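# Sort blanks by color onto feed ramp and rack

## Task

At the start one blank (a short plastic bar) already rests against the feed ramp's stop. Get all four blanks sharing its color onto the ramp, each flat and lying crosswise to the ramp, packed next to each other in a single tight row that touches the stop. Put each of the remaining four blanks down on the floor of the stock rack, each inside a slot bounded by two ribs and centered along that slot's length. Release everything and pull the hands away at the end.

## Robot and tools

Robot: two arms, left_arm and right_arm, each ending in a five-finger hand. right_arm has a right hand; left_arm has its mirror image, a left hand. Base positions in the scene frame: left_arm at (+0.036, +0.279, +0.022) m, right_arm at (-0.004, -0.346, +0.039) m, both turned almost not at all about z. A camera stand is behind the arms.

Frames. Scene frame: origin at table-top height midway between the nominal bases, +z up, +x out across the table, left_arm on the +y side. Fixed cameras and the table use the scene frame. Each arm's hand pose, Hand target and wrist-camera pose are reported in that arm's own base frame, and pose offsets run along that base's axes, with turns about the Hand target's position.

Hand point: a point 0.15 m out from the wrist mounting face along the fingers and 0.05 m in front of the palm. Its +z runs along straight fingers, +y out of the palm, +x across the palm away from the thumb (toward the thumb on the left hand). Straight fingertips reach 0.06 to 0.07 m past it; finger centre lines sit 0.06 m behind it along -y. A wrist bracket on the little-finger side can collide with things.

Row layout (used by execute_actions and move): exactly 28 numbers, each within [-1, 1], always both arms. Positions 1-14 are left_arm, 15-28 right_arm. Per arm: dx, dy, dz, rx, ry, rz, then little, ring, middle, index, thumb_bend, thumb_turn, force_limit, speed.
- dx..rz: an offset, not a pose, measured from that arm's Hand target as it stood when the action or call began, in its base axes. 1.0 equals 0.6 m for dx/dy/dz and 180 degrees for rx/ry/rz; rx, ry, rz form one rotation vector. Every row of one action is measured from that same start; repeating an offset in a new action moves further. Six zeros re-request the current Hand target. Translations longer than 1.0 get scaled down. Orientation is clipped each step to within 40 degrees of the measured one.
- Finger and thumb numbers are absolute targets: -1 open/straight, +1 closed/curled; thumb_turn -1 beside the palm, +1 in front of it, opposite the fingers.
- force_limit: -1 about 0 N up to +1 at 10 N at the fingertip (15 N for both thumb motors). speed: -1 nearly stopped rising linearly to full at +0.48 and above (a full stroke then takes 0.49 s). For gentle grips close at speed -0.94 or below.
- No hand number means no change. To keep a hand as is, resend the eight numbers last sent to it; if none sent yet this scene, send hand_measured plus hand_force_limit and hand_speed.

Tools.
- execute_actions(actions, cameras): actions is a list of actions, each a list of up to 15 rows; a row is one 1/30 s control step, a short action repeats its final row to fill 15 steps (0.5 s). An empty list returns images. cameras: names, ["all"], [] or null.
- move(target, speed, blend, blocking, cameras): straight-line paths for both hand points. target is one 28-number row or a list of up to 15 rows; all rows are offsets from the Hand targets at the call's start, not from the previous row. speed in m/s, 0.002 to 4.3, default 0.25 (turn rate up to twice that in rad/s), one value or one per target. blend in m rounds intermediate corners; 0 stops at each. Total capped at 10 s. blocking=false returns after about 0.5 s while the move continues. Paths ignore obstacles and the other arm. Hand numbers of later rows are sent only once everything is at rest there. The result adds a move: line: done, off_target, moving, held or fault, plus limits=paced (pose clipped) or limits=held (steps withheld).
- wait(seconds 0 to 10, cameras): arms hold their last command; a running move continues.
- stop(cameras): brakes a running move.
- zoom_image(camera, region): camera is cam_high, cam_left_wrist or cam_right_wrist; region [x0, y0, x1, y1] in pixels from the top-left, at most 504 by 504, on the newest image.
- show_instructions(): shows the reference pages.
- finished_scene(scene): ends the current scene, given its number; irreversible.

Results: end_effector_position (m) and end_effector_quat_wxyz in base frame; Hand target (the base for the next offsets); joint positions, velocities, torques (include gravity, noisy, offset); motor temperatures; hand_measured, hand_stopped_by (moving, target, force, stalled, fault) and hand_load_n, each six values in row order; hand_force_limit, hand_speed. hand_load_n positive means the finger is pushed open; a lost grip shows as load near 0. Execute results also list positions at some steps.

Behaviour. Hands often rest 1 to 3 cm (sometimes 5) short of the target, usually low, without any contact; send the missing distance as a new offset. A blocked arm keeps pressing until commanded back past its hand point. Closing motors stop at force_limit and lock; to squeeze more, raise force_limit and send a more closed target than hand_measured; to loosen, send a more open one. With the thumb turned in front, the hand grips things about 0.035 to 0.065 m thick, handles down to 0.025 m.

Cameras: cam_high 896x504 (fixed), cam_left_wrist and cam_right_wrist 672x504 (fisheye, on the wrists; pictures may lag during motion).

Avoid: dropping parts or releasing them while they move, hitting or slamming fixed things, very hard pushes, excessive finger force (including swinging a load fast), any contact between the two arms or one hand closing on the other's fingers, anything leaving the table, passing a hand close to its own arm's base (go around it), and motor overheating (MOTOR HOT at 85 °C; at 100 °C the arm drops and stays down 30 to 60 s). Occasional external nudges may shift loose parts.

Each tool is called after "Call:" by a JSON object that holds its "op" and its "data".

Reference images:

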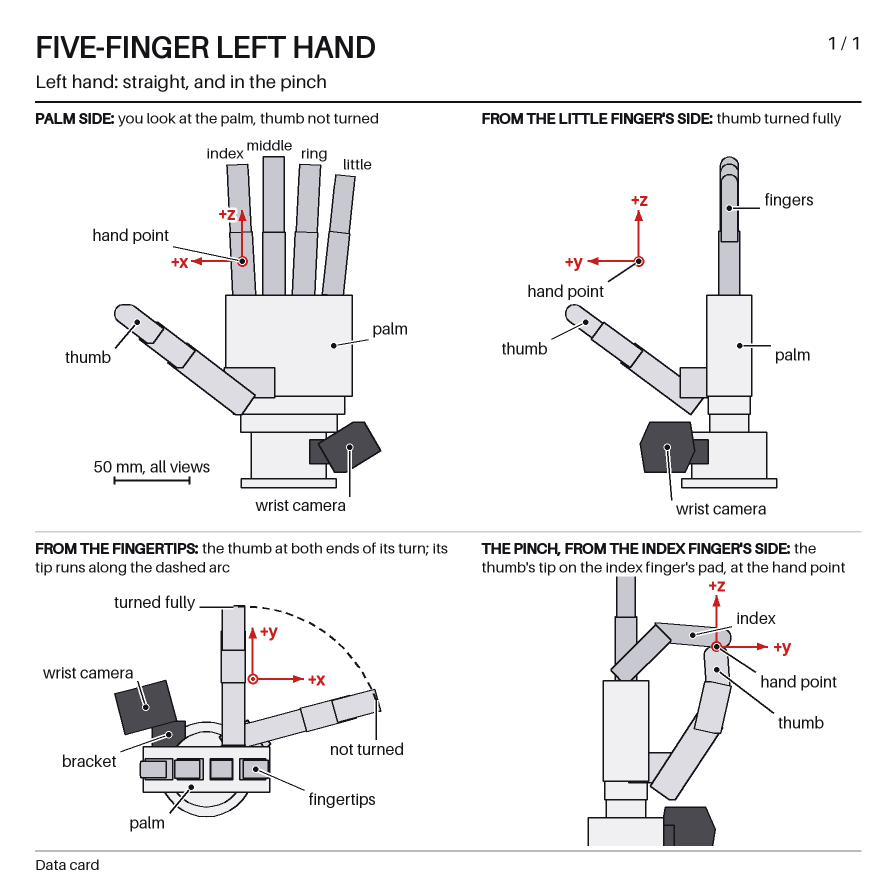

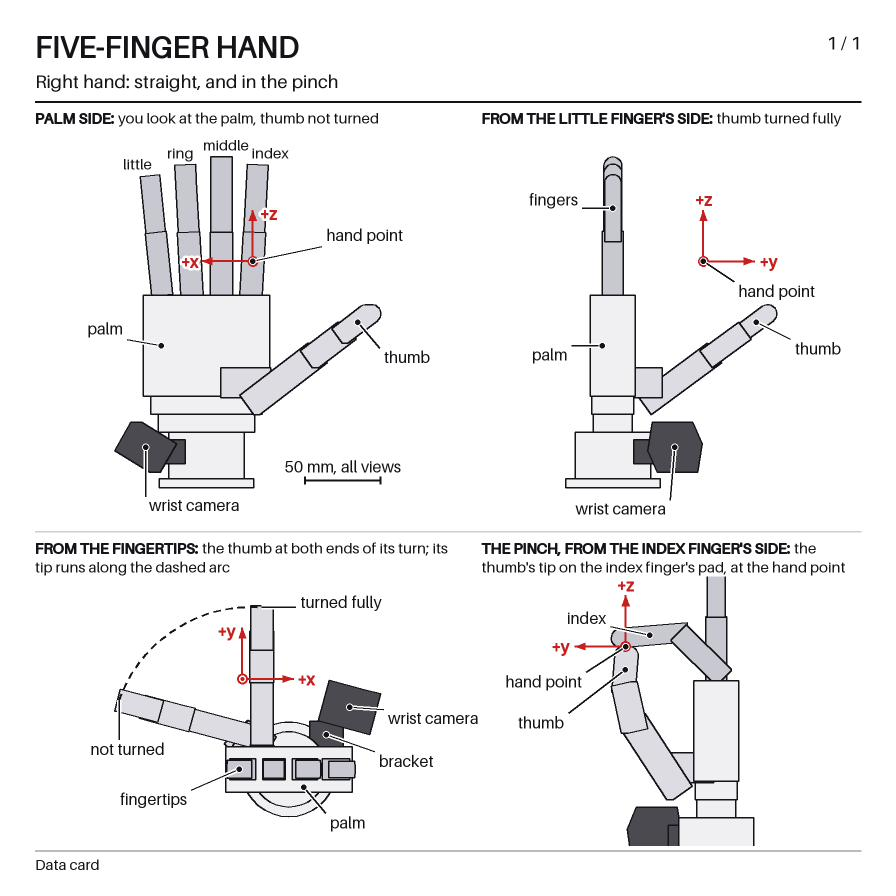

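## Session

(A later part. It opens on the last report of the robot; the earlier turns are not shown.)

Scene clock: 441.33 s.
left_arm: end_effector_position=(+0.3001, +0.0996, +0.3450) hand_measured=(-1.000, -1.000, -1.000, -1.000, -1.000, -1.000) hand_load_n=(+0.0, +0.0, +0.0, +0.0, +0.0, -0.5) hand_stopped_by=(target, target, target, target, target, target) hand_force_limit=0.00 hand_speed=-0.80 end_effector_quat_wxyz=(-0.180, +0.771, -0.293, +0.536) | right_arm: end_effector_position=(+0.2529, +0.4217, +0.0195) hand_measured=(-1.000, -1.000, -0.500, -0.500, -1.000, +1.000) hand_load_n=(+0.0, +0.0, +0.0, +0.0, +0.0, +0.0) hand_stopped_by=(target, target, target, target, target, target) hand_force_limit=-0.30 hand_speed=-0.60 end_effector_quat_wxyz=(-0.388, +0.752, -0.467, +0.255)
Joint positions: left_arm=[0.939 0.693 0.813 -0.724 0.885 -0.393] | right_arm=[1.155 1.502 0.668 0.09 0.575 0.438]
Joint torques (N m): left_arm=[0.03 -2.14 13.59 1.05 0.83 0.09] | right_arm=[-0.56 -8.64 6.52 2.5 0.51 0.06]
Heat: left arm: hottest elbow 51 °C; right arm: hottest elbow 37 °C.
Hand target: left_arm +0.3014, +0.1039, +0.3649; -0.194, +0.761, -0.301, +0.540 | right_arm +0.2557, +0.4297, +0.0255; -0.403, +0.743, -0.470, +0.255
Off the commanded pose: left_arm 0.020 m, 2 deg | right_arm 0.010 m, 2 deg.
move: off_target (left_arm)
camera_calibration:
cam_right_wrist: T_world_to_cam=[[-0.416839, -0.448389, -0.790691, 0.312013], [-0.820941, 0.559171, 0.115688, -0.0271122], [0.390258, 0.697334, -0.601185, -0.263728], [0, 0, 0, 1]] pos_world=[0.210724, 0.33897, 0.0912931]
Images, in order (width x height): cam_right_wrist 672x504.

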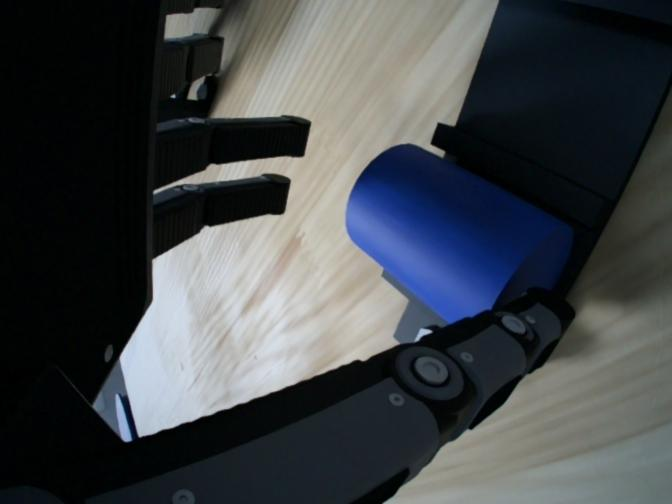

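Call:
{"op": "move", "data": {"target": [[0,0,0,0,0,0,-1,-1,-1,-1,-1,-1,0,-0.8, 0.002,-0.004,-0.008,0,0,0,-1,-1,-0.5,-0.5,-1,1,-0.3,-0.6],[0,0,0,0,0,0,-1,-1,-1,-1,-1,-1,0,-0.8, 0.002,-0.004,-0.008,0,0,0,-1,-1,0.3,0.3,-1,1,-0.3,-0.9]], "speed": 0.03, "cameras": ["cam_right_wrist"]}}

Scene clock: 446.53 s.
left_arm: end_effector_position=(+0.3001, +0.0996, +0.3450) hand_measured=(-1.000, -1.000, -1.000, -1.000, -1.000, -1.000) hand_load_n=(+0.0, +0.0, +0.0, +0.0, +0.0, +0.0) hand_stopped_by=(target, target, target, target, target, target) hand_force_limit=0.00 hand_speed=-0.80 end_effector_quat_wxyz=(-0.180, +0.771, -0.293, +0.536) | right_arm: end_effector_position=(+0.2529, +0.4215, +0.0165) hand_measured=(-1.000, -1.000, +0.020, +0.048, -1.000, +1.000) hand_load_n=(-0.5, +0.0, +3.5, +4.5, +1.5, -1.0) hand_stopped_by=(target, target, force, force, target, target) hand_force_limit=-0.30 hand_speed=-0.90 end_effector_quat_wxyz=(-0.391, +0.751, -0.467, +0.255)
Joint positions: left_arm=[0.939 0.693 0.813 -0.724 0.885 -0.393] | right_arm=[1.155 1.508 0.66 0.111 0.575 0.438]
Joint torques (N m): left_arm=[0.03 -2.14 13.59 1.05 0.83 0.08] | right_arm=[-1.03 -8.47 6.39 2.45 0.35 0]
Heat: left arm: hottest elbow 51 °C; right arm: hottest elbow 36 °C.
Hand target: left_arm +0.3014, +0.1039, +0.3649; -0.194, +0.761, -0.301, +0.540 | right_arm +0.2569, +0.4273, +0.0207; -0.403, +0.743, -0.470, +0.255
Off the commanded pose: left_arm 0.020 m, 2 deg | right_arm 0.008 m, 2 deg.
move: off_target (left_arm)
camera_calibration:
cam_right_wrist: T_world_to_cam=[[-0.414732, -0.443611, -0.794485, 0.307029], [-0.821264, 0.558445, 0.116896, -0.0263948], [0.39182, 0.700963, -0.595926, -0.26737], [0, 0, 0, 1]] pos_world=[0.210418, 0.338358, 0.0876822]
Images, in order (width x height): cam_right_wrist 672x504.

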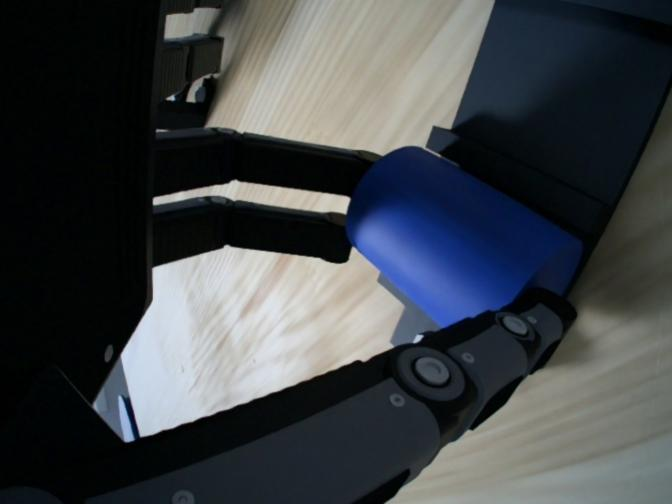

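Call:
{"op": "move", "data": {"target": [[0,0,0,0,0,0,-1,-1,-1,-1,-1,-1,0,-0.8, 0,0,0.167,0,0,0,-1,-1,0.3,0.3,-1,1,-0.3,-0.9],[0,0,0,0,0,0,-1,-1,-1,-1,-1,-1,0,-0.8, 0.27,-0.03,0.33,0,0,-0.055,-1,-1,0.3,0.3,-1,1,-0.3,-0.9],[0,0,0,0,0,0,-1,-1,-1,-1,-1,-1,0,-0.8, 0.525,-0.085,0.27,0,0,-0.1075,-1,-1,0.3,0.3,-1,1,-0.3,-0.9],[0,0,0,0,0,0,-1,-1,-1,-1,-1,-1,0,-0.8, 0.531,-0.0905,0.16,0,0,-0.1075,-1,-1,0.3,0.3,-1,1,-0.3,-0.9]], "speed": [0.1,0.2,0.2,0.12], "blend": [0.03,0.04,0.02,0], "cameras": ["cam_high","cam_right_wrist"]}}

Call:
{"op": "zoom_image", "data": {"camera": "cam_high", "region": [400, 240, 490, 320]}}

Scene clock: 456.23 s.
left_arm: end_effector_position=(+0.3001, +0.0996, +0.3450) hand_measured=(-1.000, -1.000, -1.000, -1.000, -1.000, -1.000) hand_load_n=(+0.0, +0.0, +0.0, -0.5, +0.0, +0.0) hand_stopped_by=(target, target, target, target, target, target) hand_force_limit=0.00 hand_speed=-0.80 end_effector_quat_wxyz=(-0.180, +0.771, -0.293, +0.536) | right_arm: end_effector_position=(+0.5639, +0.3723, +0.1051) hand_measured=(-1.000, -1.000, +0.020, +0.048, -1.000, +1.000) hand_load_n=(+0.0, +0.0, +3.5, +4.5, +1.0, -0.5) hand_stopped_by=(target, target, force, force, target, target) hand_force_limit=-0.30 hand_speed=-0.90 end_effector_quat_wxyz=(-0.339, +0.661, -0.592, +0.312)
Joint positions: left_arm=[0.939 0.693 0.813 -0.724 0.885 -0.393] | right_arm=[0.642 1.753 1.272 -0.208 0.439 0.323]
Joint torques (N m): left_arm=[-0.03 -2.14 13.59 1.03 0.83 0.08] | right_arm=[-1.96 -14.74 8.7 2.63 0.06 -0.19]
Heat: left arm: hottest elbow 51 °C; right arm: hottest elbow 36 °C.
Hand target: left_arm +0.3014, +0.1039, +0.3649; -0.194, +0.761, -0.301, +0.540 | right_arm +0.5755, +0.3731, +0.1168; -0.355, +0.653, -0.588, +0.319
Off the commanded pose: left_arm 0.020 m, 2 deg | right_arm 0.016 m, 2 deg.
move: off_target (left_arm, right_arm)
camera_calibration:
cam_right_wrist: T_world_to_cam=[[-0.551975, -0.273787, -0.787632, 0.498113], [-0.582257, 0.802702, 0.129022, 0.0191929], [0.596909, 0.529821, -0.602486, -0.353145], [0, 0, 0, 1]] pos_world=[0.496916, 0.308074, 0.177089]
Images, in order (width x height): cam_high 896x504, cam_right_wrist 672x504.

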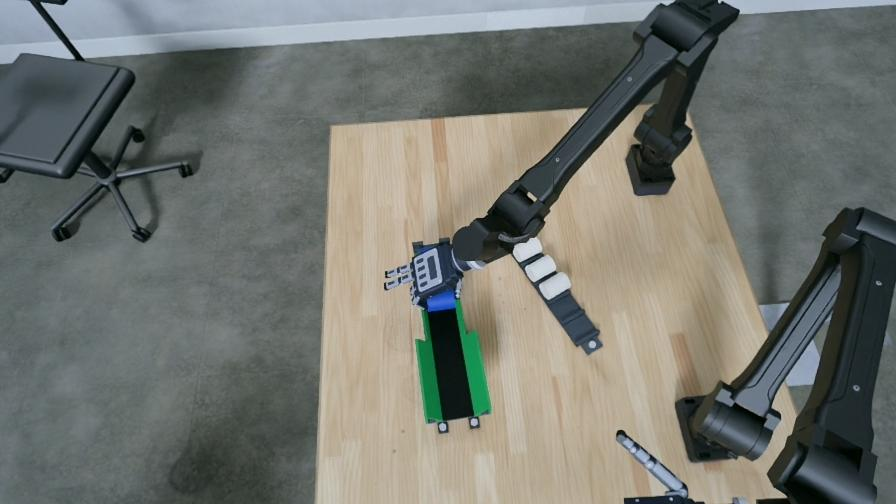

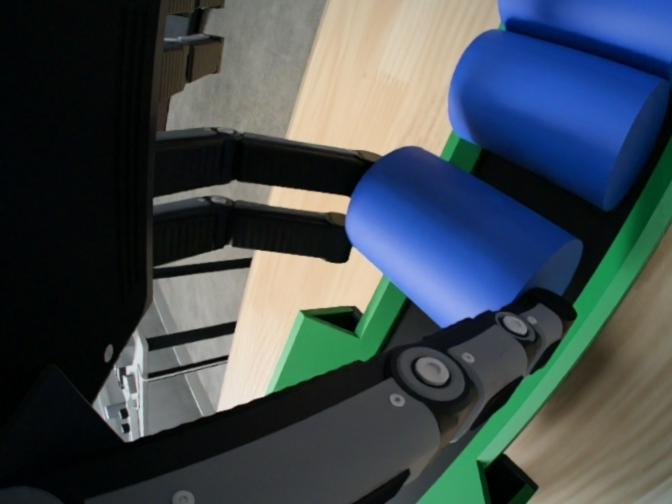

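Scaled by 5.600 from the camera's 896x504 image, which has a finer 1280x720 frame.

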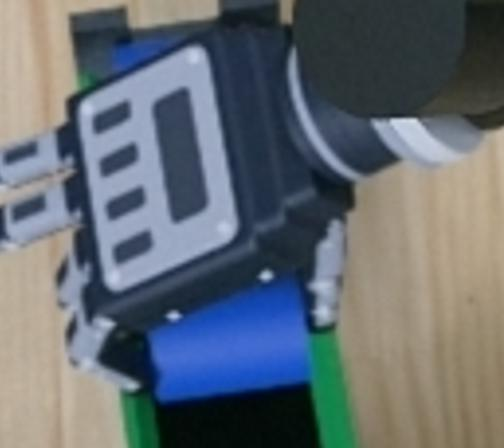

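Call:
{"op": "move", "data": {"target": [[0,0,0,0,0,0,-1,-1,-1,-1,-1,-1,0,-0.8, 0,-0.001,-0.045,0,0,0,-1,-1,0.3,0.3,-1,1,-0.3,-0.9],[0,0,0,0,0,0,-1,-1,-1,-1,-1,-1,0,-0.8, 0,-0.002,-0.058,0,0,0,-1,-1,0.3,0.3,-1,1,-0.3,-0.9]], "speed": [0.08,0.03], "blend": [0.005,0], "cameras": ["cam_high","cam_right_wrist"]}}

Call:
{"op": "zoom_image", "data": {"camera": "cam_high", "region": [400, 240, 490, 320]}}

Scene clock: 460.27 s.
left_arm: end_effector_position=(+0.3001, +0.0996, +0.3450) hand_measured=(-1.000, -1.000, -1.000, -1.000, -1.000, -1.000) hand_load_n=(+0.0, +0.0, +0.0, +0.0, +0.0, +0.0) hand_stopped_by=(target, target, target, target, target, target) hand_force_limit=0.00 hand_speed=-0.80 end_effector_quat_wxyz=(-0.180, +0.771, -0.293, +0.536) | right_arm: end_effector_position=(+0.5659, +0.3729, +0.0811) hand_measured=(-1.000, -1.000, +0.020, +0.048, -1.000, +1.000) hand_load_n=(+0.0, -0.5, +3.5, +3.5, +1.5, -2.0) hand_stopped_by=(target, target, force, force, target, target) hand_force_limit=-0.30 hand_speed=-0.90 end_effector_quat_wxyz=(-0.345, +0.661, -0.588, +0.315)
Joint positions: left_arm=[0.939 0.693 0.813 -0.724 0.885 -0.393] | right_arm=[0.641 1.785 1.236 -0.122 0.437 0.31]
Joint torques (N m): left_arm=[-0.03 -2.14 13.59 1.05 0.83 0.09] | right_arm=[-1.85 -13.86 7.97 2.71 0.04 -0.14]
Heat: left arm: hottest elbow 51 °C; right arm: hottest elbow 36 °C.
Hand target: left_arm +0.3014, +0.1039, +0.3649; -0.194, +0.761, -0.301, +0.540 | right_arm +0.5755, +0.3719, +0.0821; -0.355, +0.653, -0.588, +0.319
Off the commanded pose: left_arm 0.020 m, 2 deg | right_arm 0.010 m, 1 deg.
move: off_target (left_arm); blend cut to 0.0039 m at target 1
camera_calibration:
cam_right_wrist: T_world_to_cam=[[-0.537909, -0.276447, -0.796386, 0.474284], [-0.59012, 0.798114, 0.121543, 0.0297719], [0.602007, 0.535343, -0.592449, -0.374921], [0, 0, 0, 1]] pos_world=[0.498395, 0.308064, 0.151973]
Images, in order (width x height): cam_high 896x504, cam_right_wrist 672x504.

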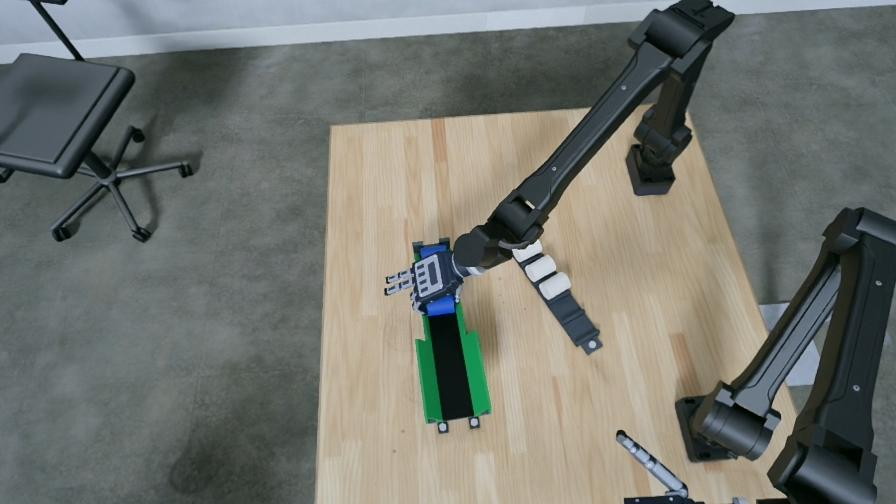

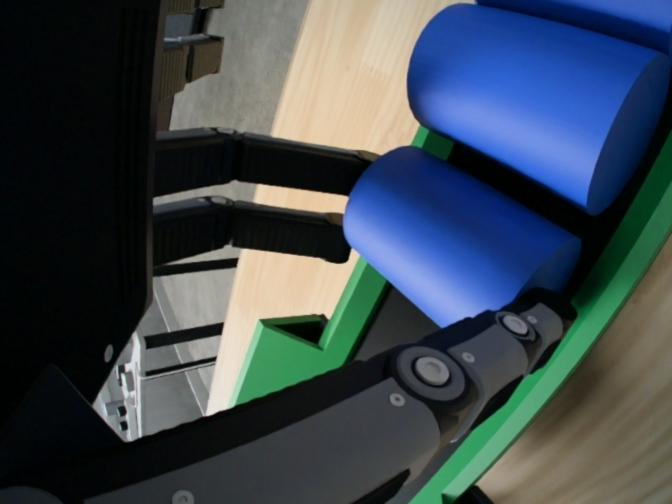

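Scaled by 5.600 from the camera's 896x504 image, which has a finer 1280x720 frame.

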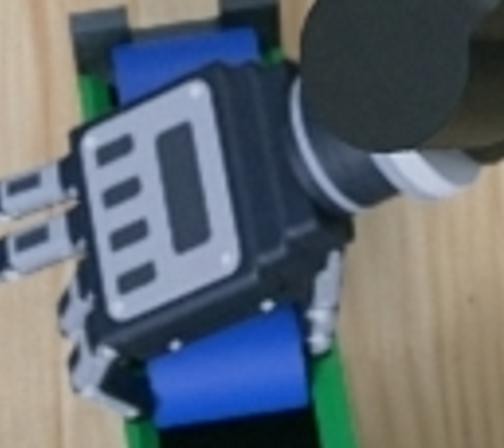

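Call:
{"op": "move", "data": {"target": [[0,0,0,0,0,0,-1,-1,-1,-1,-1,-1,0,-0.8, 0,-0.001,-0.007,0,0,0,-1,-1,0.3,0.3,-1,1,-0.3,-0.9],[0,0,0,0,0,0,-1,-1,-1,-1,-1,-1,0,-0.8, 0,-0.001,-0.007,0,0,0,-1,-1,-0.4,-0.4,-1,1,-0.3,-0.6],[0,0,0,0,0,0,-1,-1,-1,-1,-1,-1,0,-0.8, -0.012,-0.004,0.035,0,0,0,-1,-1,-0.5,-0.5,-1,1,-0.3,-0.6],[0,0,0,0,0,0,-1,-1,-1,-1,-1,-1,0,-0.8, -0.012,-0.004,0.14,0,0,0,-1,-1,-0.5,-0.5,-1,1,-0.3,-0.6],[0,0,0,0,0,0,-1,-1,-1,-1,-1,-1,0,-0.8, -0.35,-0.1,0.25,0,0,0.05,-1,-1,-0.5,-0.5,-1,1,-0.3,-0.6]], "speed": [0.03,0.03,0.05,0.1,0.2], "blend": [0,0,0.003,0.03,0], "cameras": ["cam_high"]}}

Call:
{"op": "zoom_image", "data": {"camera": "cam_high", "region": [400, 230, 490, 310]}}

Call:
{"op": "zoom_image", "data": {"camera": "cam_high", "region": [485, 205, 605, 355]}}

Scene clock: 470.23 s.
left_arm: end_effector_position=(+0.3001, +0.0996, +0.3450) hand_measured=(-1.000, -1.000, -1.000, -1.000, -1.000, -1.000) hand_load_n=(+0.0, +0.0, +0.0, +0.0, +0.0, -0.5) hand_stopped_by=(target, target, target, target, target, target) hand_force_limit=0.00 hand_speed=-0.80 end_effector_quat_wxyz=(-0.180, +0.771, -0.293, +0.536) | right_arm: end_effector_position=(+0.3683, +0.3110, +0.2276) hand_measured=(-1.000, -1.000, -0.500, -0.500, -1.000, +1.000) hand_load_n=(+0.0, +0.0, +0.0, +0.0, +0.0, +0.0) hand_stopped_by=(target, target, target, target, target, target) hand_force_limit=-0.30 hand_speed=-0.60 end_effector_quat_wxyz=(-0.379, +0.696, -0.538, +0.287)
Joint positions: left_arm=[0.939 0.693 0.813 -0.724 0.885 -0.393] | right_arm=[0.778 1.12 0.93 -0.455 0.425 0.31]
Joint torques (N m): left_arm=[-0.03 -2.14 13.59 1.05 0.83 0.08] | right_arm=[-0.15 -7 9.31 1.06 0.45 -0.06]
Heat: left arm: hottest elbow 51 °C; right arm: hottest elbow 37 °C.
Hand target: left_arm +0.3014, +0.1039, +0.3649; -0.194, +0.761, -0.301, +0.540 | right_arm +0.3655, +0.3118, +0.2321; -0.379, +0.697, -0.535, +0.291
Off the commanded pose: left_arm 0.020 m, 2 deg | right_arm 0.005 m, 1 deg.
move: off_target (left_arm); blend cut to 0 m at target 3; target 3's new numbers were sent with right_arm's hand 0.015 m and 1 deg from that target
Images, in order (width x height): cam_high 896x504.

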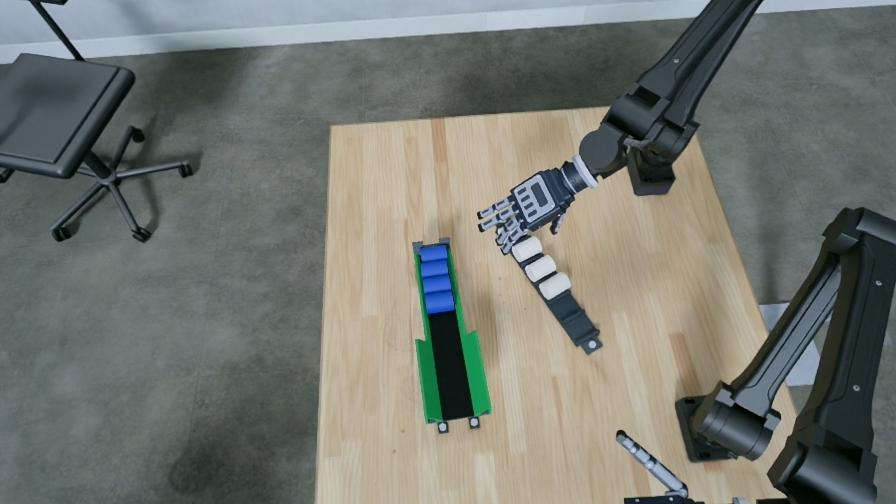

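Scaled by 5.600 from the camera's 896x504 image, which has a finer 1280x720 frame.

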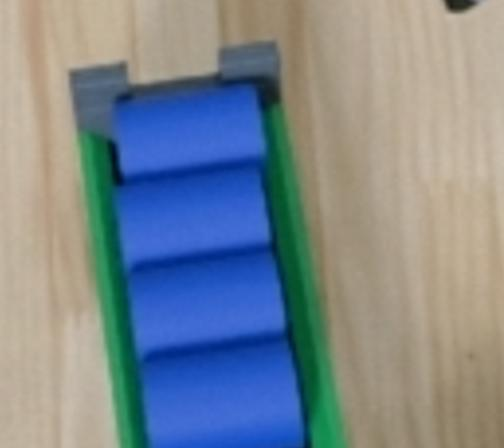

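Scaled by 3.360 from the camera's 896x504 image, which has a finer 1280x720 frame.

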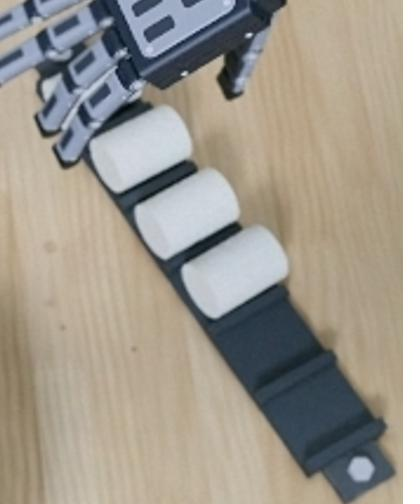

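Call:
{"op": "move", "data": {"target": [0,0,0,0,0,0,-1,-1,-1,-1,-1,-1,0,-0.8, -0.15,-0.15,0.1,0,0,0,-1,-1,-0.5,-0.5,-1,1,-0.3,-0.6], "speed": 0.25, "cameras": ["cam_high"]}}

Call:
{"op": "zoom_image", "data": {"camera": "cam_high", "region": [490, 205, 570, 285]}}

Call:
{"op": "zoom_image", "data": {"camera": "cam_high", "region": [525, 240, 605, 320]}}

Scene clock: 474.97 s.
left_arm: end_effector_position=(+0.3001, +0.0996, +0.3450) hand_measured=(-1.000, -1.000, -1.000, -1.000, -1.000, -1.000) hand_load_n=(+0.0, +0.0, +0.0, +0.0, +0.0, -0.5) hand_stopped_by=(target, target, target, target, target, target) hand_force_limit=0.00 hand_speed=-0.80 end_effector_quat_wxyz=(-0.180, +0.771, -0.293, +0.536) | right_arm: end_effector_position=(+0.2770, +0.2214, +0.2884) hand_measured=(-1.000, -1.000, -0.500, -0.500, -1.000, +1.000) hand_load_n=(+0.0, +0.0, +0.0, +0.0, +0.0, +0.0) hand_stopped_by=(target, target, target, target, target, target) hand_force_limit=-0.30 hand_speed=-0.60 end_effector_quat_wxyz=(-0.380, +0.695, -0.538, +0.288)
Joint positions: left_arm=[0.939 0.693 0.813 -0.724 0.885 -0.393] | right_arm=[0.78 0.736 0.877 -0.785 0.426 0.31]
Joint torques (N m): left_arm=[-0.03 -2.14 13.59 1.05 0.83 0.08] | right_arm=[-0.09 -1.67 9.7 1.07 0.43 -0.05]
Heat: left arm: hottest elbow 51 °C; right arm: hottest elbow 37 °C.
Hand target: left_arm +0.3014, +0.1039, +0.3649; -0.194, +0.761, -0.301, +0.540 | right_arm +0.2755, +0.2219, +0.2920; -0.379, +0.697, -0.535, +0.291
Off the commanded pose: left_arm 0.020 m, 2 deg | right_arm 0.004 m, 1 deg.
move: off_target (left_arm)
Images, in order (width x height): cam_high 896x504.

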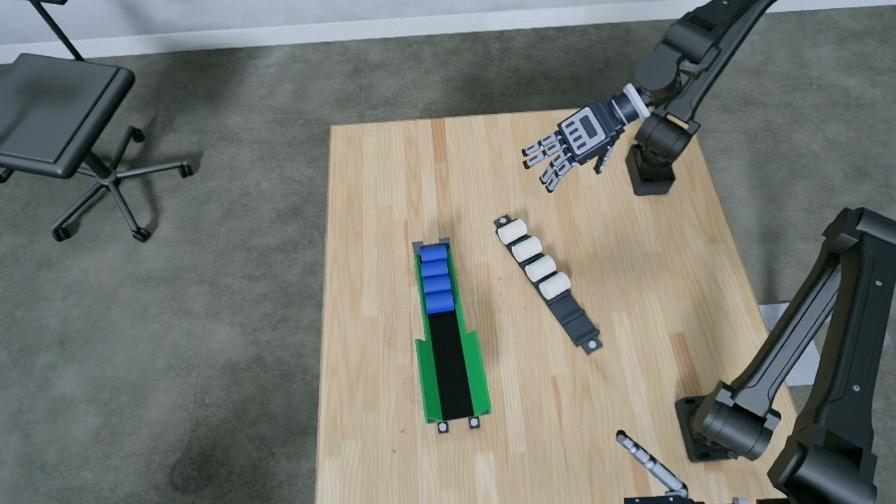

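Scaled by 6.300 from the camera's 896x504 image, which has a finer 1280x720 frame.

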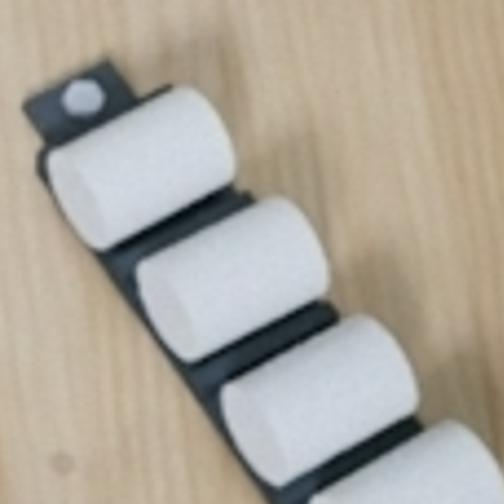

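Scaled by 6.300 from the camera's 896x504 image, which has a finer 1280x720 frame.

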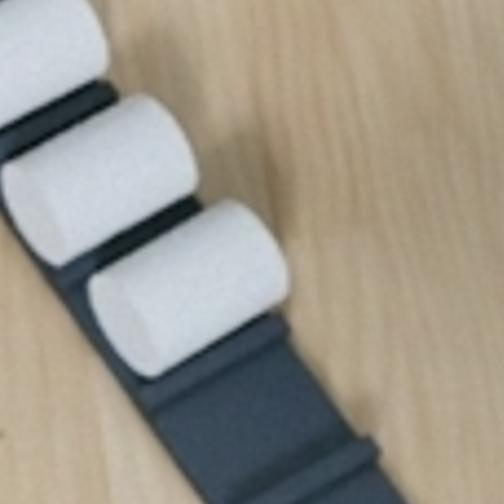

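Call:
{"op": "move", "data": {"target": [[0,0,0,0,0,0,-1,-1,-1,-1,-1,-1,0,-0.8, 0.05,0.178,-0.27,0,0,0.0665,-1,-1,-0.5,-0.5,-1,1,-0.3,-0.6],[0,0,0,0,0,0,-1,-1,-1,-1,-1,-1,0,-0.8, 0.05,0.178,-0.442,0,0,0.0665,-1,-1,-0.5,-0.5,-1,1,-0.3,-0.6]], "speed": [0.2,0.08], "blend": [0.02,0], "cameras": ["cam_right_wrist"]}}

Scene clock: 486.37 s.
left_arm: end_effector_position=(+0.3001, +0.0996, +0.3450) hand_measured=(-1.000, -1.000, -1.000, -1.000, -1.000, -1.000) hand_load_n=(+0.0, +0.0, +0.0, +0.0, +0.0, +0.0) hand_stopped_by=(target, target, target, target, target, target) hand_force_limit=0.00 hand_speed=-0.80 end_effector_quat_wxyz=(-0.180, +0.771, -0.293, +0.536) | right_arm: end_effector_position=(+0.3031, +0.3207, +0.0215) hand_measured=(-1.000, -1.000, -0.500, -0.500, -1.000, +1.000) hand_load_n=(+0.0, +0.0, +0.0, +0.0, +0.0, +0.0) hand_stopped_by=(target, target, target, target, target, target) hand_force_limit=-0.30 hand_speed=-0.60 end_effector_quat_wxyz=(-0.394, +0.751, -0.469, +0.247)
Joint positions: left_arm=[0.939 0.693 0.813 -0.724 0.885 -0.393] | right_arm=[0.866 1.348 0.49 0.211 0.337 0.243]
Joint torques (N m): left_arm=[-0.03 -2.14 13.59 1.05 0.83 0.09] | right_arm=[-0.26 -6.24 6.54 2.69 -0.02 -0.2]
Heat: left arm: hottest elbow 51 °C; right arm: hottest elbow 36 °C.
Hand target: left_arm +0.3014, +0.1039, +0.3649; -0.194, +0.761, -0.301, +0.540 | right_arm +0.3056, +0.3286, +0.0268; -0.407, +0.749, -0.459, +0.250
Off the commanded pose: left_arm 0.020 m, 2 deg | right_arm 0.010 m, 2 deg.
move: off_target (left_arm)
camera_calibration:
cam_right_wrist: T_world_to_cam=[[-0.421901, -0.435741, -0.795066, 0.286819], [-0.822225, 0.5534, 0.133018, 0.072143], [0.382028, 0.709844, -0.591757, -0.213394], [0, 0, 0, 1]] pos_world=[0.261849, 0.236531, 0.0921663]
Images, in order (width x height): cam_right_wrist 672x504.

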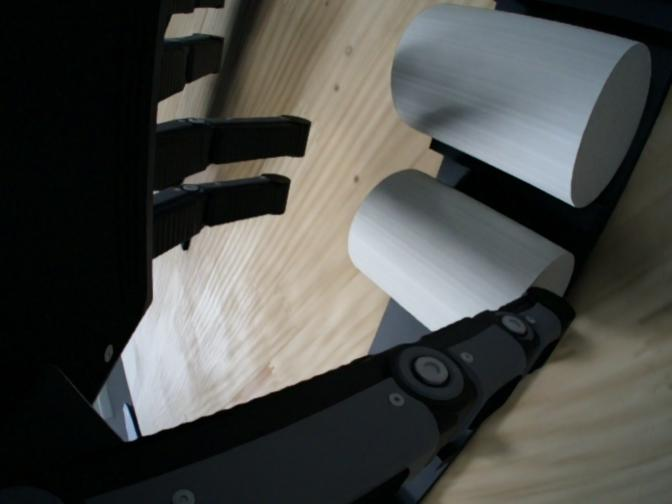

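Call:
{"op": "move", "data": {"target": [[0,0,0,0,0,0,-1,-1,-1,-1,-1,-1,0,-0.8, -0.006,0.011,-0.008,0,0,0,-1,-1,-0.5,-0.5,-1,1,-0.3,-0.6]], "speed": 0.05, "cameras": ["cam_right_wrist"]}}

Scene clock: 489.30 s.
left_arm: end_effector_position=(+0.3001, +0.0996, +0.3450) hand_measured=(-1.000, -1.000, -1.000, -1.000, -1.000, -1.000) hand_load_n=(+0.0, +0.0, +0.5, +0.0, +0.0, +0.0) hand_stopped_by=(target, target, target, target, target, target) hand_force_limit=0.00 hand_speed=-0.80 end_effector_quat_wxyz=(-0.180, +0.771, -0.293, +0.536) | right_arm: end_effector_position=(+0.2978, +0.3267, +0.0156) hand_measured=(-1.000, -1.000, -0.500, -0.500, -1.000, +1.000) hand_load_n=(+0.0, +0.0, +0.5, +0.0, +0.0, +0.0) hand_stopped_by=(target, target, target, target, target, target) hand_force_limit=-0.30 hand_speed=-0.60 end_effector_quat_wxyz=(-0.393, +0.756, -0.463, +0.245)
Joint positions: left_arm=[0.939 0.693 0.813 -0.724 0.885 -0.393] | right_arm=[0.886 1.368 0.49 0.226 0.344 0.243]
Joint torques (N m): left_arm=[0.03 -2.14 13.57 1.03 0.83 0.08] | right_arm=[-0.21 -6.3 6.67 2.63 0.4 -0.04]
Heat: left arm: hottest elbow 52 °C; right arm: hottest elbow 36 °C.
Hand target: left_arm +0.3014, +0.1039, +0.3649; -0.194, +0.761, -0.301, +0.540 | right_arm +0.3020, +0.3352, +0.0220; -0.407, +0.749, -0.459, +0.250
Off the commanded pose: left_arm 0.020 m, 2 deg | right_arm 0.011 m, 2 deg.
move: off_target (left_arm, right_arm)
camera_calibration:
cam_right_wrist: T_world_to_cam=[[-0.415535, -0.447674, -0.791782, 0.284434], [-0.830753, 0.541258, 0.12996, 0.071773], [0.370379, 0.711778, -0.596818, -0.216154], [0, 0, 0, 1]] pos_world=[0.257877, 0.24234, 0.0868777]
Images, in order (width x height): cam_right_wrist 672x504.

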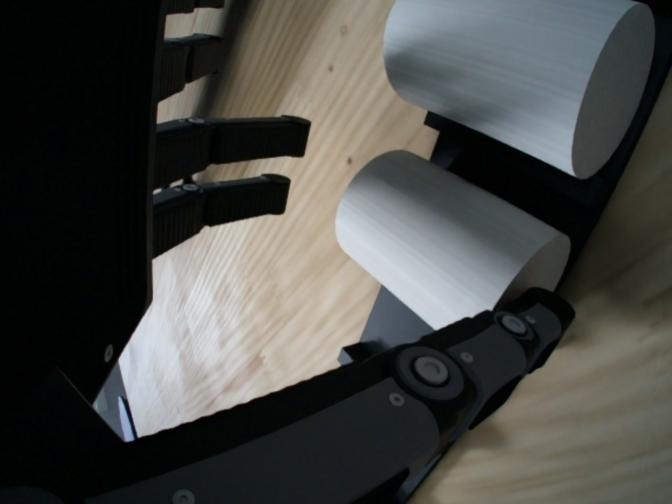

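Call:
{"op": "move", "data": {"target": [[0,0,0,0,0,0,-1,-1,-1,-1,-1,-1,0,-0.8, 0,0,0,0,0,0,-1,-1,0.3,0.3,-1,1,-0.3,-0.9],[0,0,0,0,0,0,-1,-1,-1,-1,-1,-1,0,-0.8, 0.007,0.0035,0.06,0,0,0,-1,-1,0.3,0.3,-1,1,-0.3,-0.9],[0,0,0,0,0,0,-1,-1,-1,-1,-1,-1,0,-0.8, 0.007,0.0035,0.018,0,0,0,-1,-1,0.3,0.3,-1,1,-0.3,-0.9]], "speed": [0.05,0.05,0.05], "cameras": ["cam_right_wrist"]}}

Scene clock: 497.57 s.
left_arm: end_effector_position=(+0.3001, +0.0996, +0.3450) hand_measured=(-1.000, -1.000, -1.000, -1.000, -1.000, -1.000) hand_load_n=(+0.0, +0.0, -0.5, +0.0, +0.0, -0.5) hand_stopped_by=(target, target, target, target, target, target) hand_force_limit=0.00 hand_speed=-0.80 end_effector_quat_wxyz=(-0.180, +0.771, -0.293, +0.536) | right_arm: end_effector_position=(+0.2943, +0.3224, +0.0179) hand_measured=(-1.000, -1.000, +0.020, +0.048, -1.000, +1.000) hand_load_n=(+0.0, +0.0, +3.5, +5.5, +1.5, -1.5) hand_stopped_by=(target, target, force, force, target, target) hand_force_limit=-0.30 hand_speed=-0.90 end_effector_quat_wxyz=(-0.384, +0.761, -0.463, +0.244)
Joint positions: left_arm=[0.939 0.693 0.813 -0.724 0.885 -0.393] | right_arm=[0.886 1.346 0.493 0.18 0.344 0.243]
Joint velocities: left_arm=[-0.005 -0.005 -0.007 -0.007 -0.154 0.037] | right_arm=[within noise]
Joint torques (N m): left_arm=[0.03 -2.14 13.59 1.03 0.83 0.08] | right_arm=[-0.67 -6.36 8.09 2.7 0.23 -0.09]
Heat: left arm: hottest elbow 52 °C; right arm: hottest elbow 36 °C.
Hand target: left_arm +0.3014, +0.1039, +0.3649; -0.194, +0.761, -0.301, +0.540 | right_arm +0.3062, +0.3373, +0.0329; -0.407, +0.749, -0.459, +0.250
Off the commanded pose: left_arm 0.020 m, 2 deg | right_arm 0.024 m, 3 deg.
move: off_target (left_arm, right_arm)
camera_calibration:
cam_right_wrist: T_world_to_cam=[[-0.425766, -0.460123, -0.779108, 0.289742], [-0.829016, 0.543393, 0.132124, 0.0696903], [0.362569, 0.702147, -0.612808, -0.204836], [0, 0, 0, 1]] pos_world=[0.255404, 0.239273, 0.0910078]
Images, in order (width x height): cam_right_wrist 672x504.

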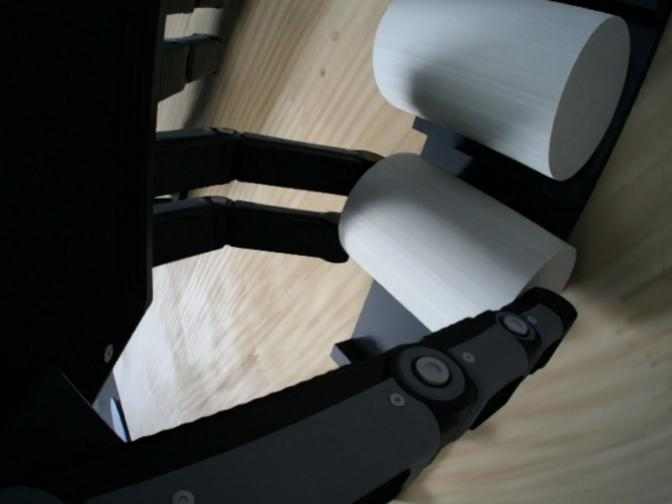

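Call:
{"op": "move", "data": {"target": [[0,0,0,0,0,0,-1,-1,-1,-1,-1,-1,0,-0.8, 0.005,0.0,0.09,0,0,0,-1,-1,0.3,0.3,-1,1,-0.3,-0.9],[0,0,0,0,0,0,-1,-1,-1,-1,-1,-1,0,-0.8, 0,0,0,0,0,0,-1,-1,0.3,0.3,-1,1,-0.3,-0.9]], "speed": [0.06,0.05], "cameras": ["cam_right_wrist"]}}

Scene clock: 503.20 s.
left_arm: end_effector_position=(+0.3001, +0.0996, +0.3450) hand_measured=(-1.000, -1.000, -1.000, -1.000, -1.000, -1.000) hand_load_n=(+0.0, +0.0, +0.0, +0.0, +0.0, -0.5) hand_stopped_by=(target, target, target, target, target, target) hand_force_limit=0.00 hand_speed=-0.80 end_effector_quat_wxyz=(-0.180, +0.771, -0.293, +0.536) | right_arm: end_effector_position=(+0.3000, +0.3294, +0.0243) hand_measured=(-1.000, -1.000, +0.020, +0.048, -1.000, +1.000) hand_load_n=(+0.0, +0.0, +3.5, +5.5, +1.5, -1.5) hand_stopped_by=(target, target, force, force, target, target) hand_force_limit=-0.30 hand_speed=-0.90 end_effector_quat_wxyz=(-0.390, +0.757, -0.463, +0.245)
Joint positions: left_arm=[0.939 0.693 0.813 -0.724 0.885 -0.393] | right_arm=[0.886 1.351 0.512 0.18 0.344 0.243]
Joint torques (N m): left_arm=[-0.03 -2.14 13.59 1.05 0.83 0.08] | right_arm=[-0.67 -6.71 6.86 2.76 0.22 -0.09]
Heat: left arm: hottest elbow 52 °C; right arm: hottest elbow 36 °C.
Hand target: left_arm +0.3014, +0.1039, +0.3649; -0.194, +0.761, -0.301, +0.540 | right_arm +0.3062, +0.3373, +0.0328; -0.407, +0.749, -0.459, +0.250
Off the commanded pose: left_arm 0.020 m, 2 deg | right_arm 0.013 m, 2 deg.
move: off_target (left_arm, right_arm)
camera_calibration:
cam_right_wrist: T_world_to_cam=[[-0.418585, -0.451289, -0.788114, 0.295444], [-0.830201, 0.541947, 0.13061, 0.0706555], [0.368174, 0.708965, -0.601512, -0.212014], [0, 0, 0, 1]] pos_world=[0.260385, 0.245349, 0.0960866]
Images, in order (width x height): cam_right_wrist 672x504.

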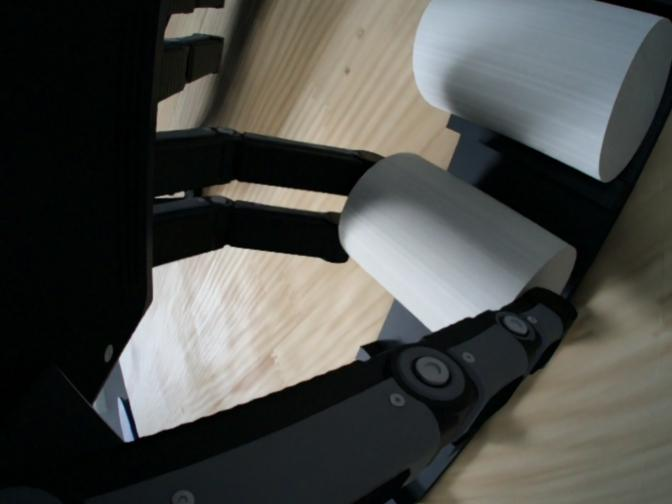

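Call:
{"op": "move", "data": {"target": [[0,0,0,0,0,0,-1,-1,-1,-1,-1,-1,0,-0.8, 0.004,-0.002,-0.016,0,0,0,-1,-1,0.3,0.3,-1,1,-0.3,-0.9]], "speed": [0.03], "cameras": ["cam_right_wrist"]}}

Scene clock: 506.17 s.
left_arm: end_effector_position=(+0.3001, +0.0996, +0.3450) hand_measured=(-1.000, -1.000, -1.000, -1.000, -1.000, -1.000) hand_load_n=(+0.0, +0.0, +0.0, +0.0, +0.0, +0.0) hand_stopped_by=(target, target, target, target, target, target) hand_force_limit=0.00 hand_speed=-0.80 end_effector_quat_wxyz=(-0.180, +0.771, -0.293, +0.536) | right_arm: end_effector_position=(+0.3013, +0.3305, +0.0161) hand_measured=(-1.000, -1.000, +0.020, +0.048, -1.000, +1.000) hand_load_n=(+0.0, -0.5, +3.0, +5.5, +1.5, -1.5) hand_stopped_by=(target, target, force, force, target, target) hand_force_limit=-0.30 hand_speed=-0.90 end_effector_quat_wxyz=(-0.392, +0.757, -0.461, +0.246)
Joint positions: left_arm=[0.939 0.693 0.813 -0.724 0.885 -0.393] | right_arm=[0.886 1.381 0.505 0.223 0.344 0.237]
Joint torques (N m): left_arm=[-0.03 -2.14 13.59 1.03 0.83 0.09] | right_arm=[-1.03 -6.71 6.58 2.73 -0.01 -0.14]
Heat: left arm: hottest elbow 52 °C; right arm: hottest elbow 36 °C.
Hand target: left_arm +0.3014, +0.1039, +0.3649; -0.194, +0.761, -0.301, +0.540 | right_arm +0.3086, +0.3361, +0.0233; -0.407, +0.749, -0.459, +0.250
Off the commanded pose: left_arm 0.020 m, 2 deg | right_arm 0.012 m, 2 deg.
move: off_target (left_arm, right_arm)
camera_calibration:
cam_right_wrist: T_world_to_cam=[[-0.412375, -0.452901, -0.790461, 0.288751], [-0.832866, 0.539022, 0.12566, 0.0740539], [0.369164, 0.710167, -0.599484, -0.218948], [0, 0, 0, 1]] pos_world=[0.261578, 0.246349, 0.087685]
Images, in order (width x height): cam_right_wrist 672x504.

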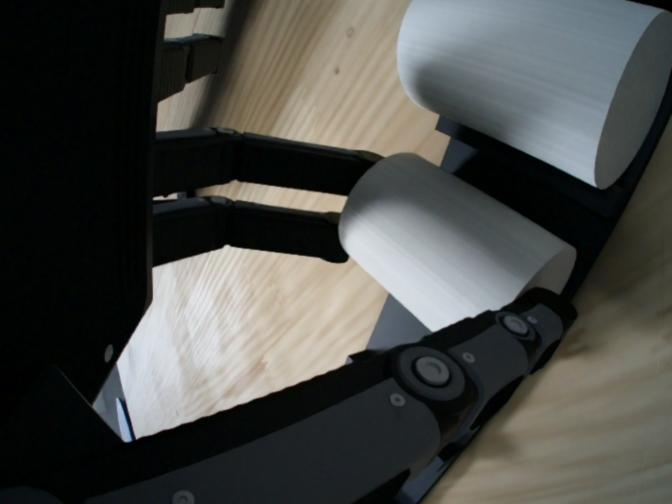

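Call:
{"op": "move", "data": {"target": [[0,0,0,0,0,0,-1,-1,-1,-1,-1,-1,0,-0.8, 0,0,0,0,0,0,-1,-1,-0.4,-0.4,-1,1,-0.3,-0.6],[0,0,0,0,0,0,-1,-1,-1,-1,-1,-1,0,-0.8, -0.013,-0.007,0.035,0,0,0,-1,-1,-0.5,-0.5,-1,1,-0.3,-0.6],[0,0,0,0,0,0,-1,-1,-1,-1,-1,-1,0,-0.8, 0,0,0.17,0,0,0,-1,-1,-0.5,-0.5,-1,1,-0.3,-0.6],[0,0,0,0,0,0,-1,-1,-1,-1,-1,-1,0,-0.8, -0.15,-0.25,0.4,0,0,0,-1,-1,-0.5,-0.5,-1,1,-0.3,-0.6]], "speed": [0.03,0.06,0.12,0.25], "blend": [0,0.005,0.03,0], "cameras": ["cam_high"]}}

Call:
{"op": "zoom_image", "data": {"camera": "cam_high", "region": [525, 240, 605, 320]}}

Call:
{"op": "zoom_image", "data": {"camera": "cam_high", "region": [490, 205, 570, 285]}}

Scene clock: 514.70 s.
left_arm: end_effector_position=(+0.3001, +0.0996, +0.3450) hand_measured=(-1.000, -1.000, -1.000, -1.000, -1.000, -1.000) hand_load_n=(+0.0, +0.0, +0.0, +0.0, +0.0, +0.0) hand_stopped_by=(target, target, target, target, target, target) hand_force_limit=0.00 hand_speed=-0.80 end_effector_quat_wxyz=(-0.180, +0.771, -0.293, +0.536) | right_arm: end_effector_position=(+0.2128, +0.1857, +0.2318) hand_measured=(-1.000, -1.000, -0.500, -0.500, -1.000, +1.000) hand_load_n=(+0.0, +0.0, +0.0, +0.0, +0.0, +0.0) hand_stopped_by=(target, target, target, target, target, target) hand_force_limit=-0.30 hand_speed=-0.60 end_effector_quat_wxyz=(-0.389, +0.758, -0.465, +0.239)
Joint positions: left_arm=[0.939 0.693 0.813 -0.724 0.885 -0.393] | right_arm=[0.723 0.493 0.673 -0.817 0.206 0.149]
Joint torques (N m): left_arm=[-0.03 -2.14 13.59 1.05 0.83 0.08] | right_arm=[-1.79 0.56 13.34 1.11 -0.09 -0.23]
Heat: left arm: hottest elbow 52 °C; right arm: hottest elbow 37 °C.
Hand target: left_arm +0.3014, +0.1039, +0.3649; -0.194, +0.761, -0.301, +0.540 | right_arm +0.2186, +0.1862, +0.2632; -0.407, +0.749, -0.459, +0.250
Off the commanded pose: left_arm 0.020 m, 2 deg | right_arm 0.032 m, 3 deg.
move: off_target (left_arm, right_arm); blend cut to 0 m at target 2
Images, in order (width x height): cam_high 896x504.

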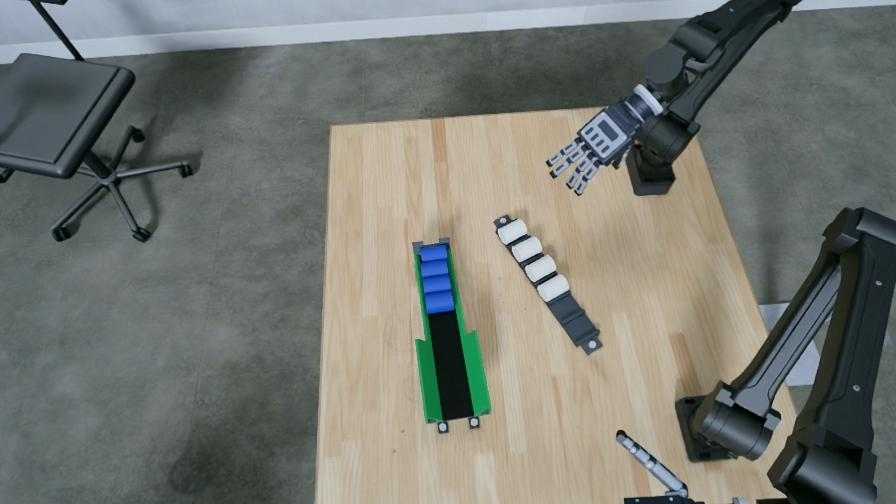

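Scaled by 6.300 from the camera's 896x504 image, which has a finer 1280x720 frame.

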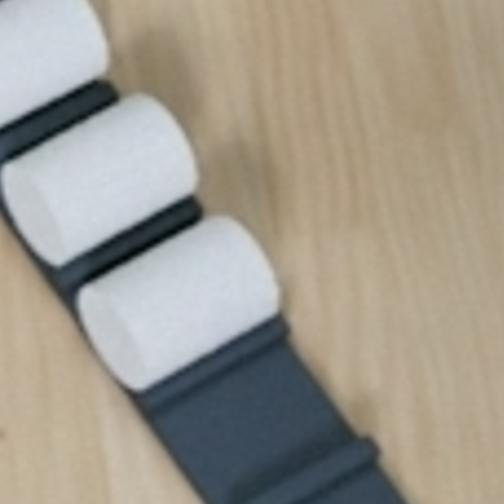

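Scaled by 6.300 from the camera's 896x504 image, which has a finer 1280x720 frame.

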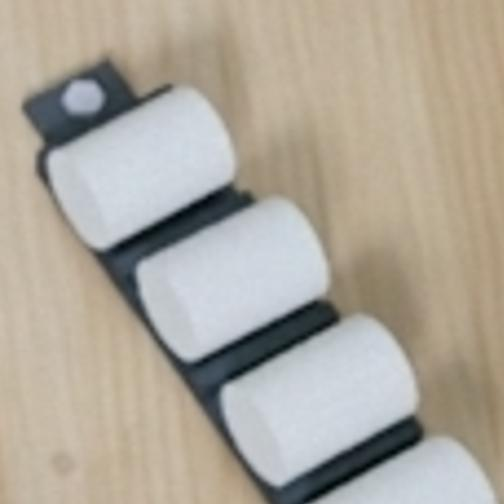

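Call:
{"op": "finished_scene", "data": {"scene": 2}}

The scene is finished: the task was done.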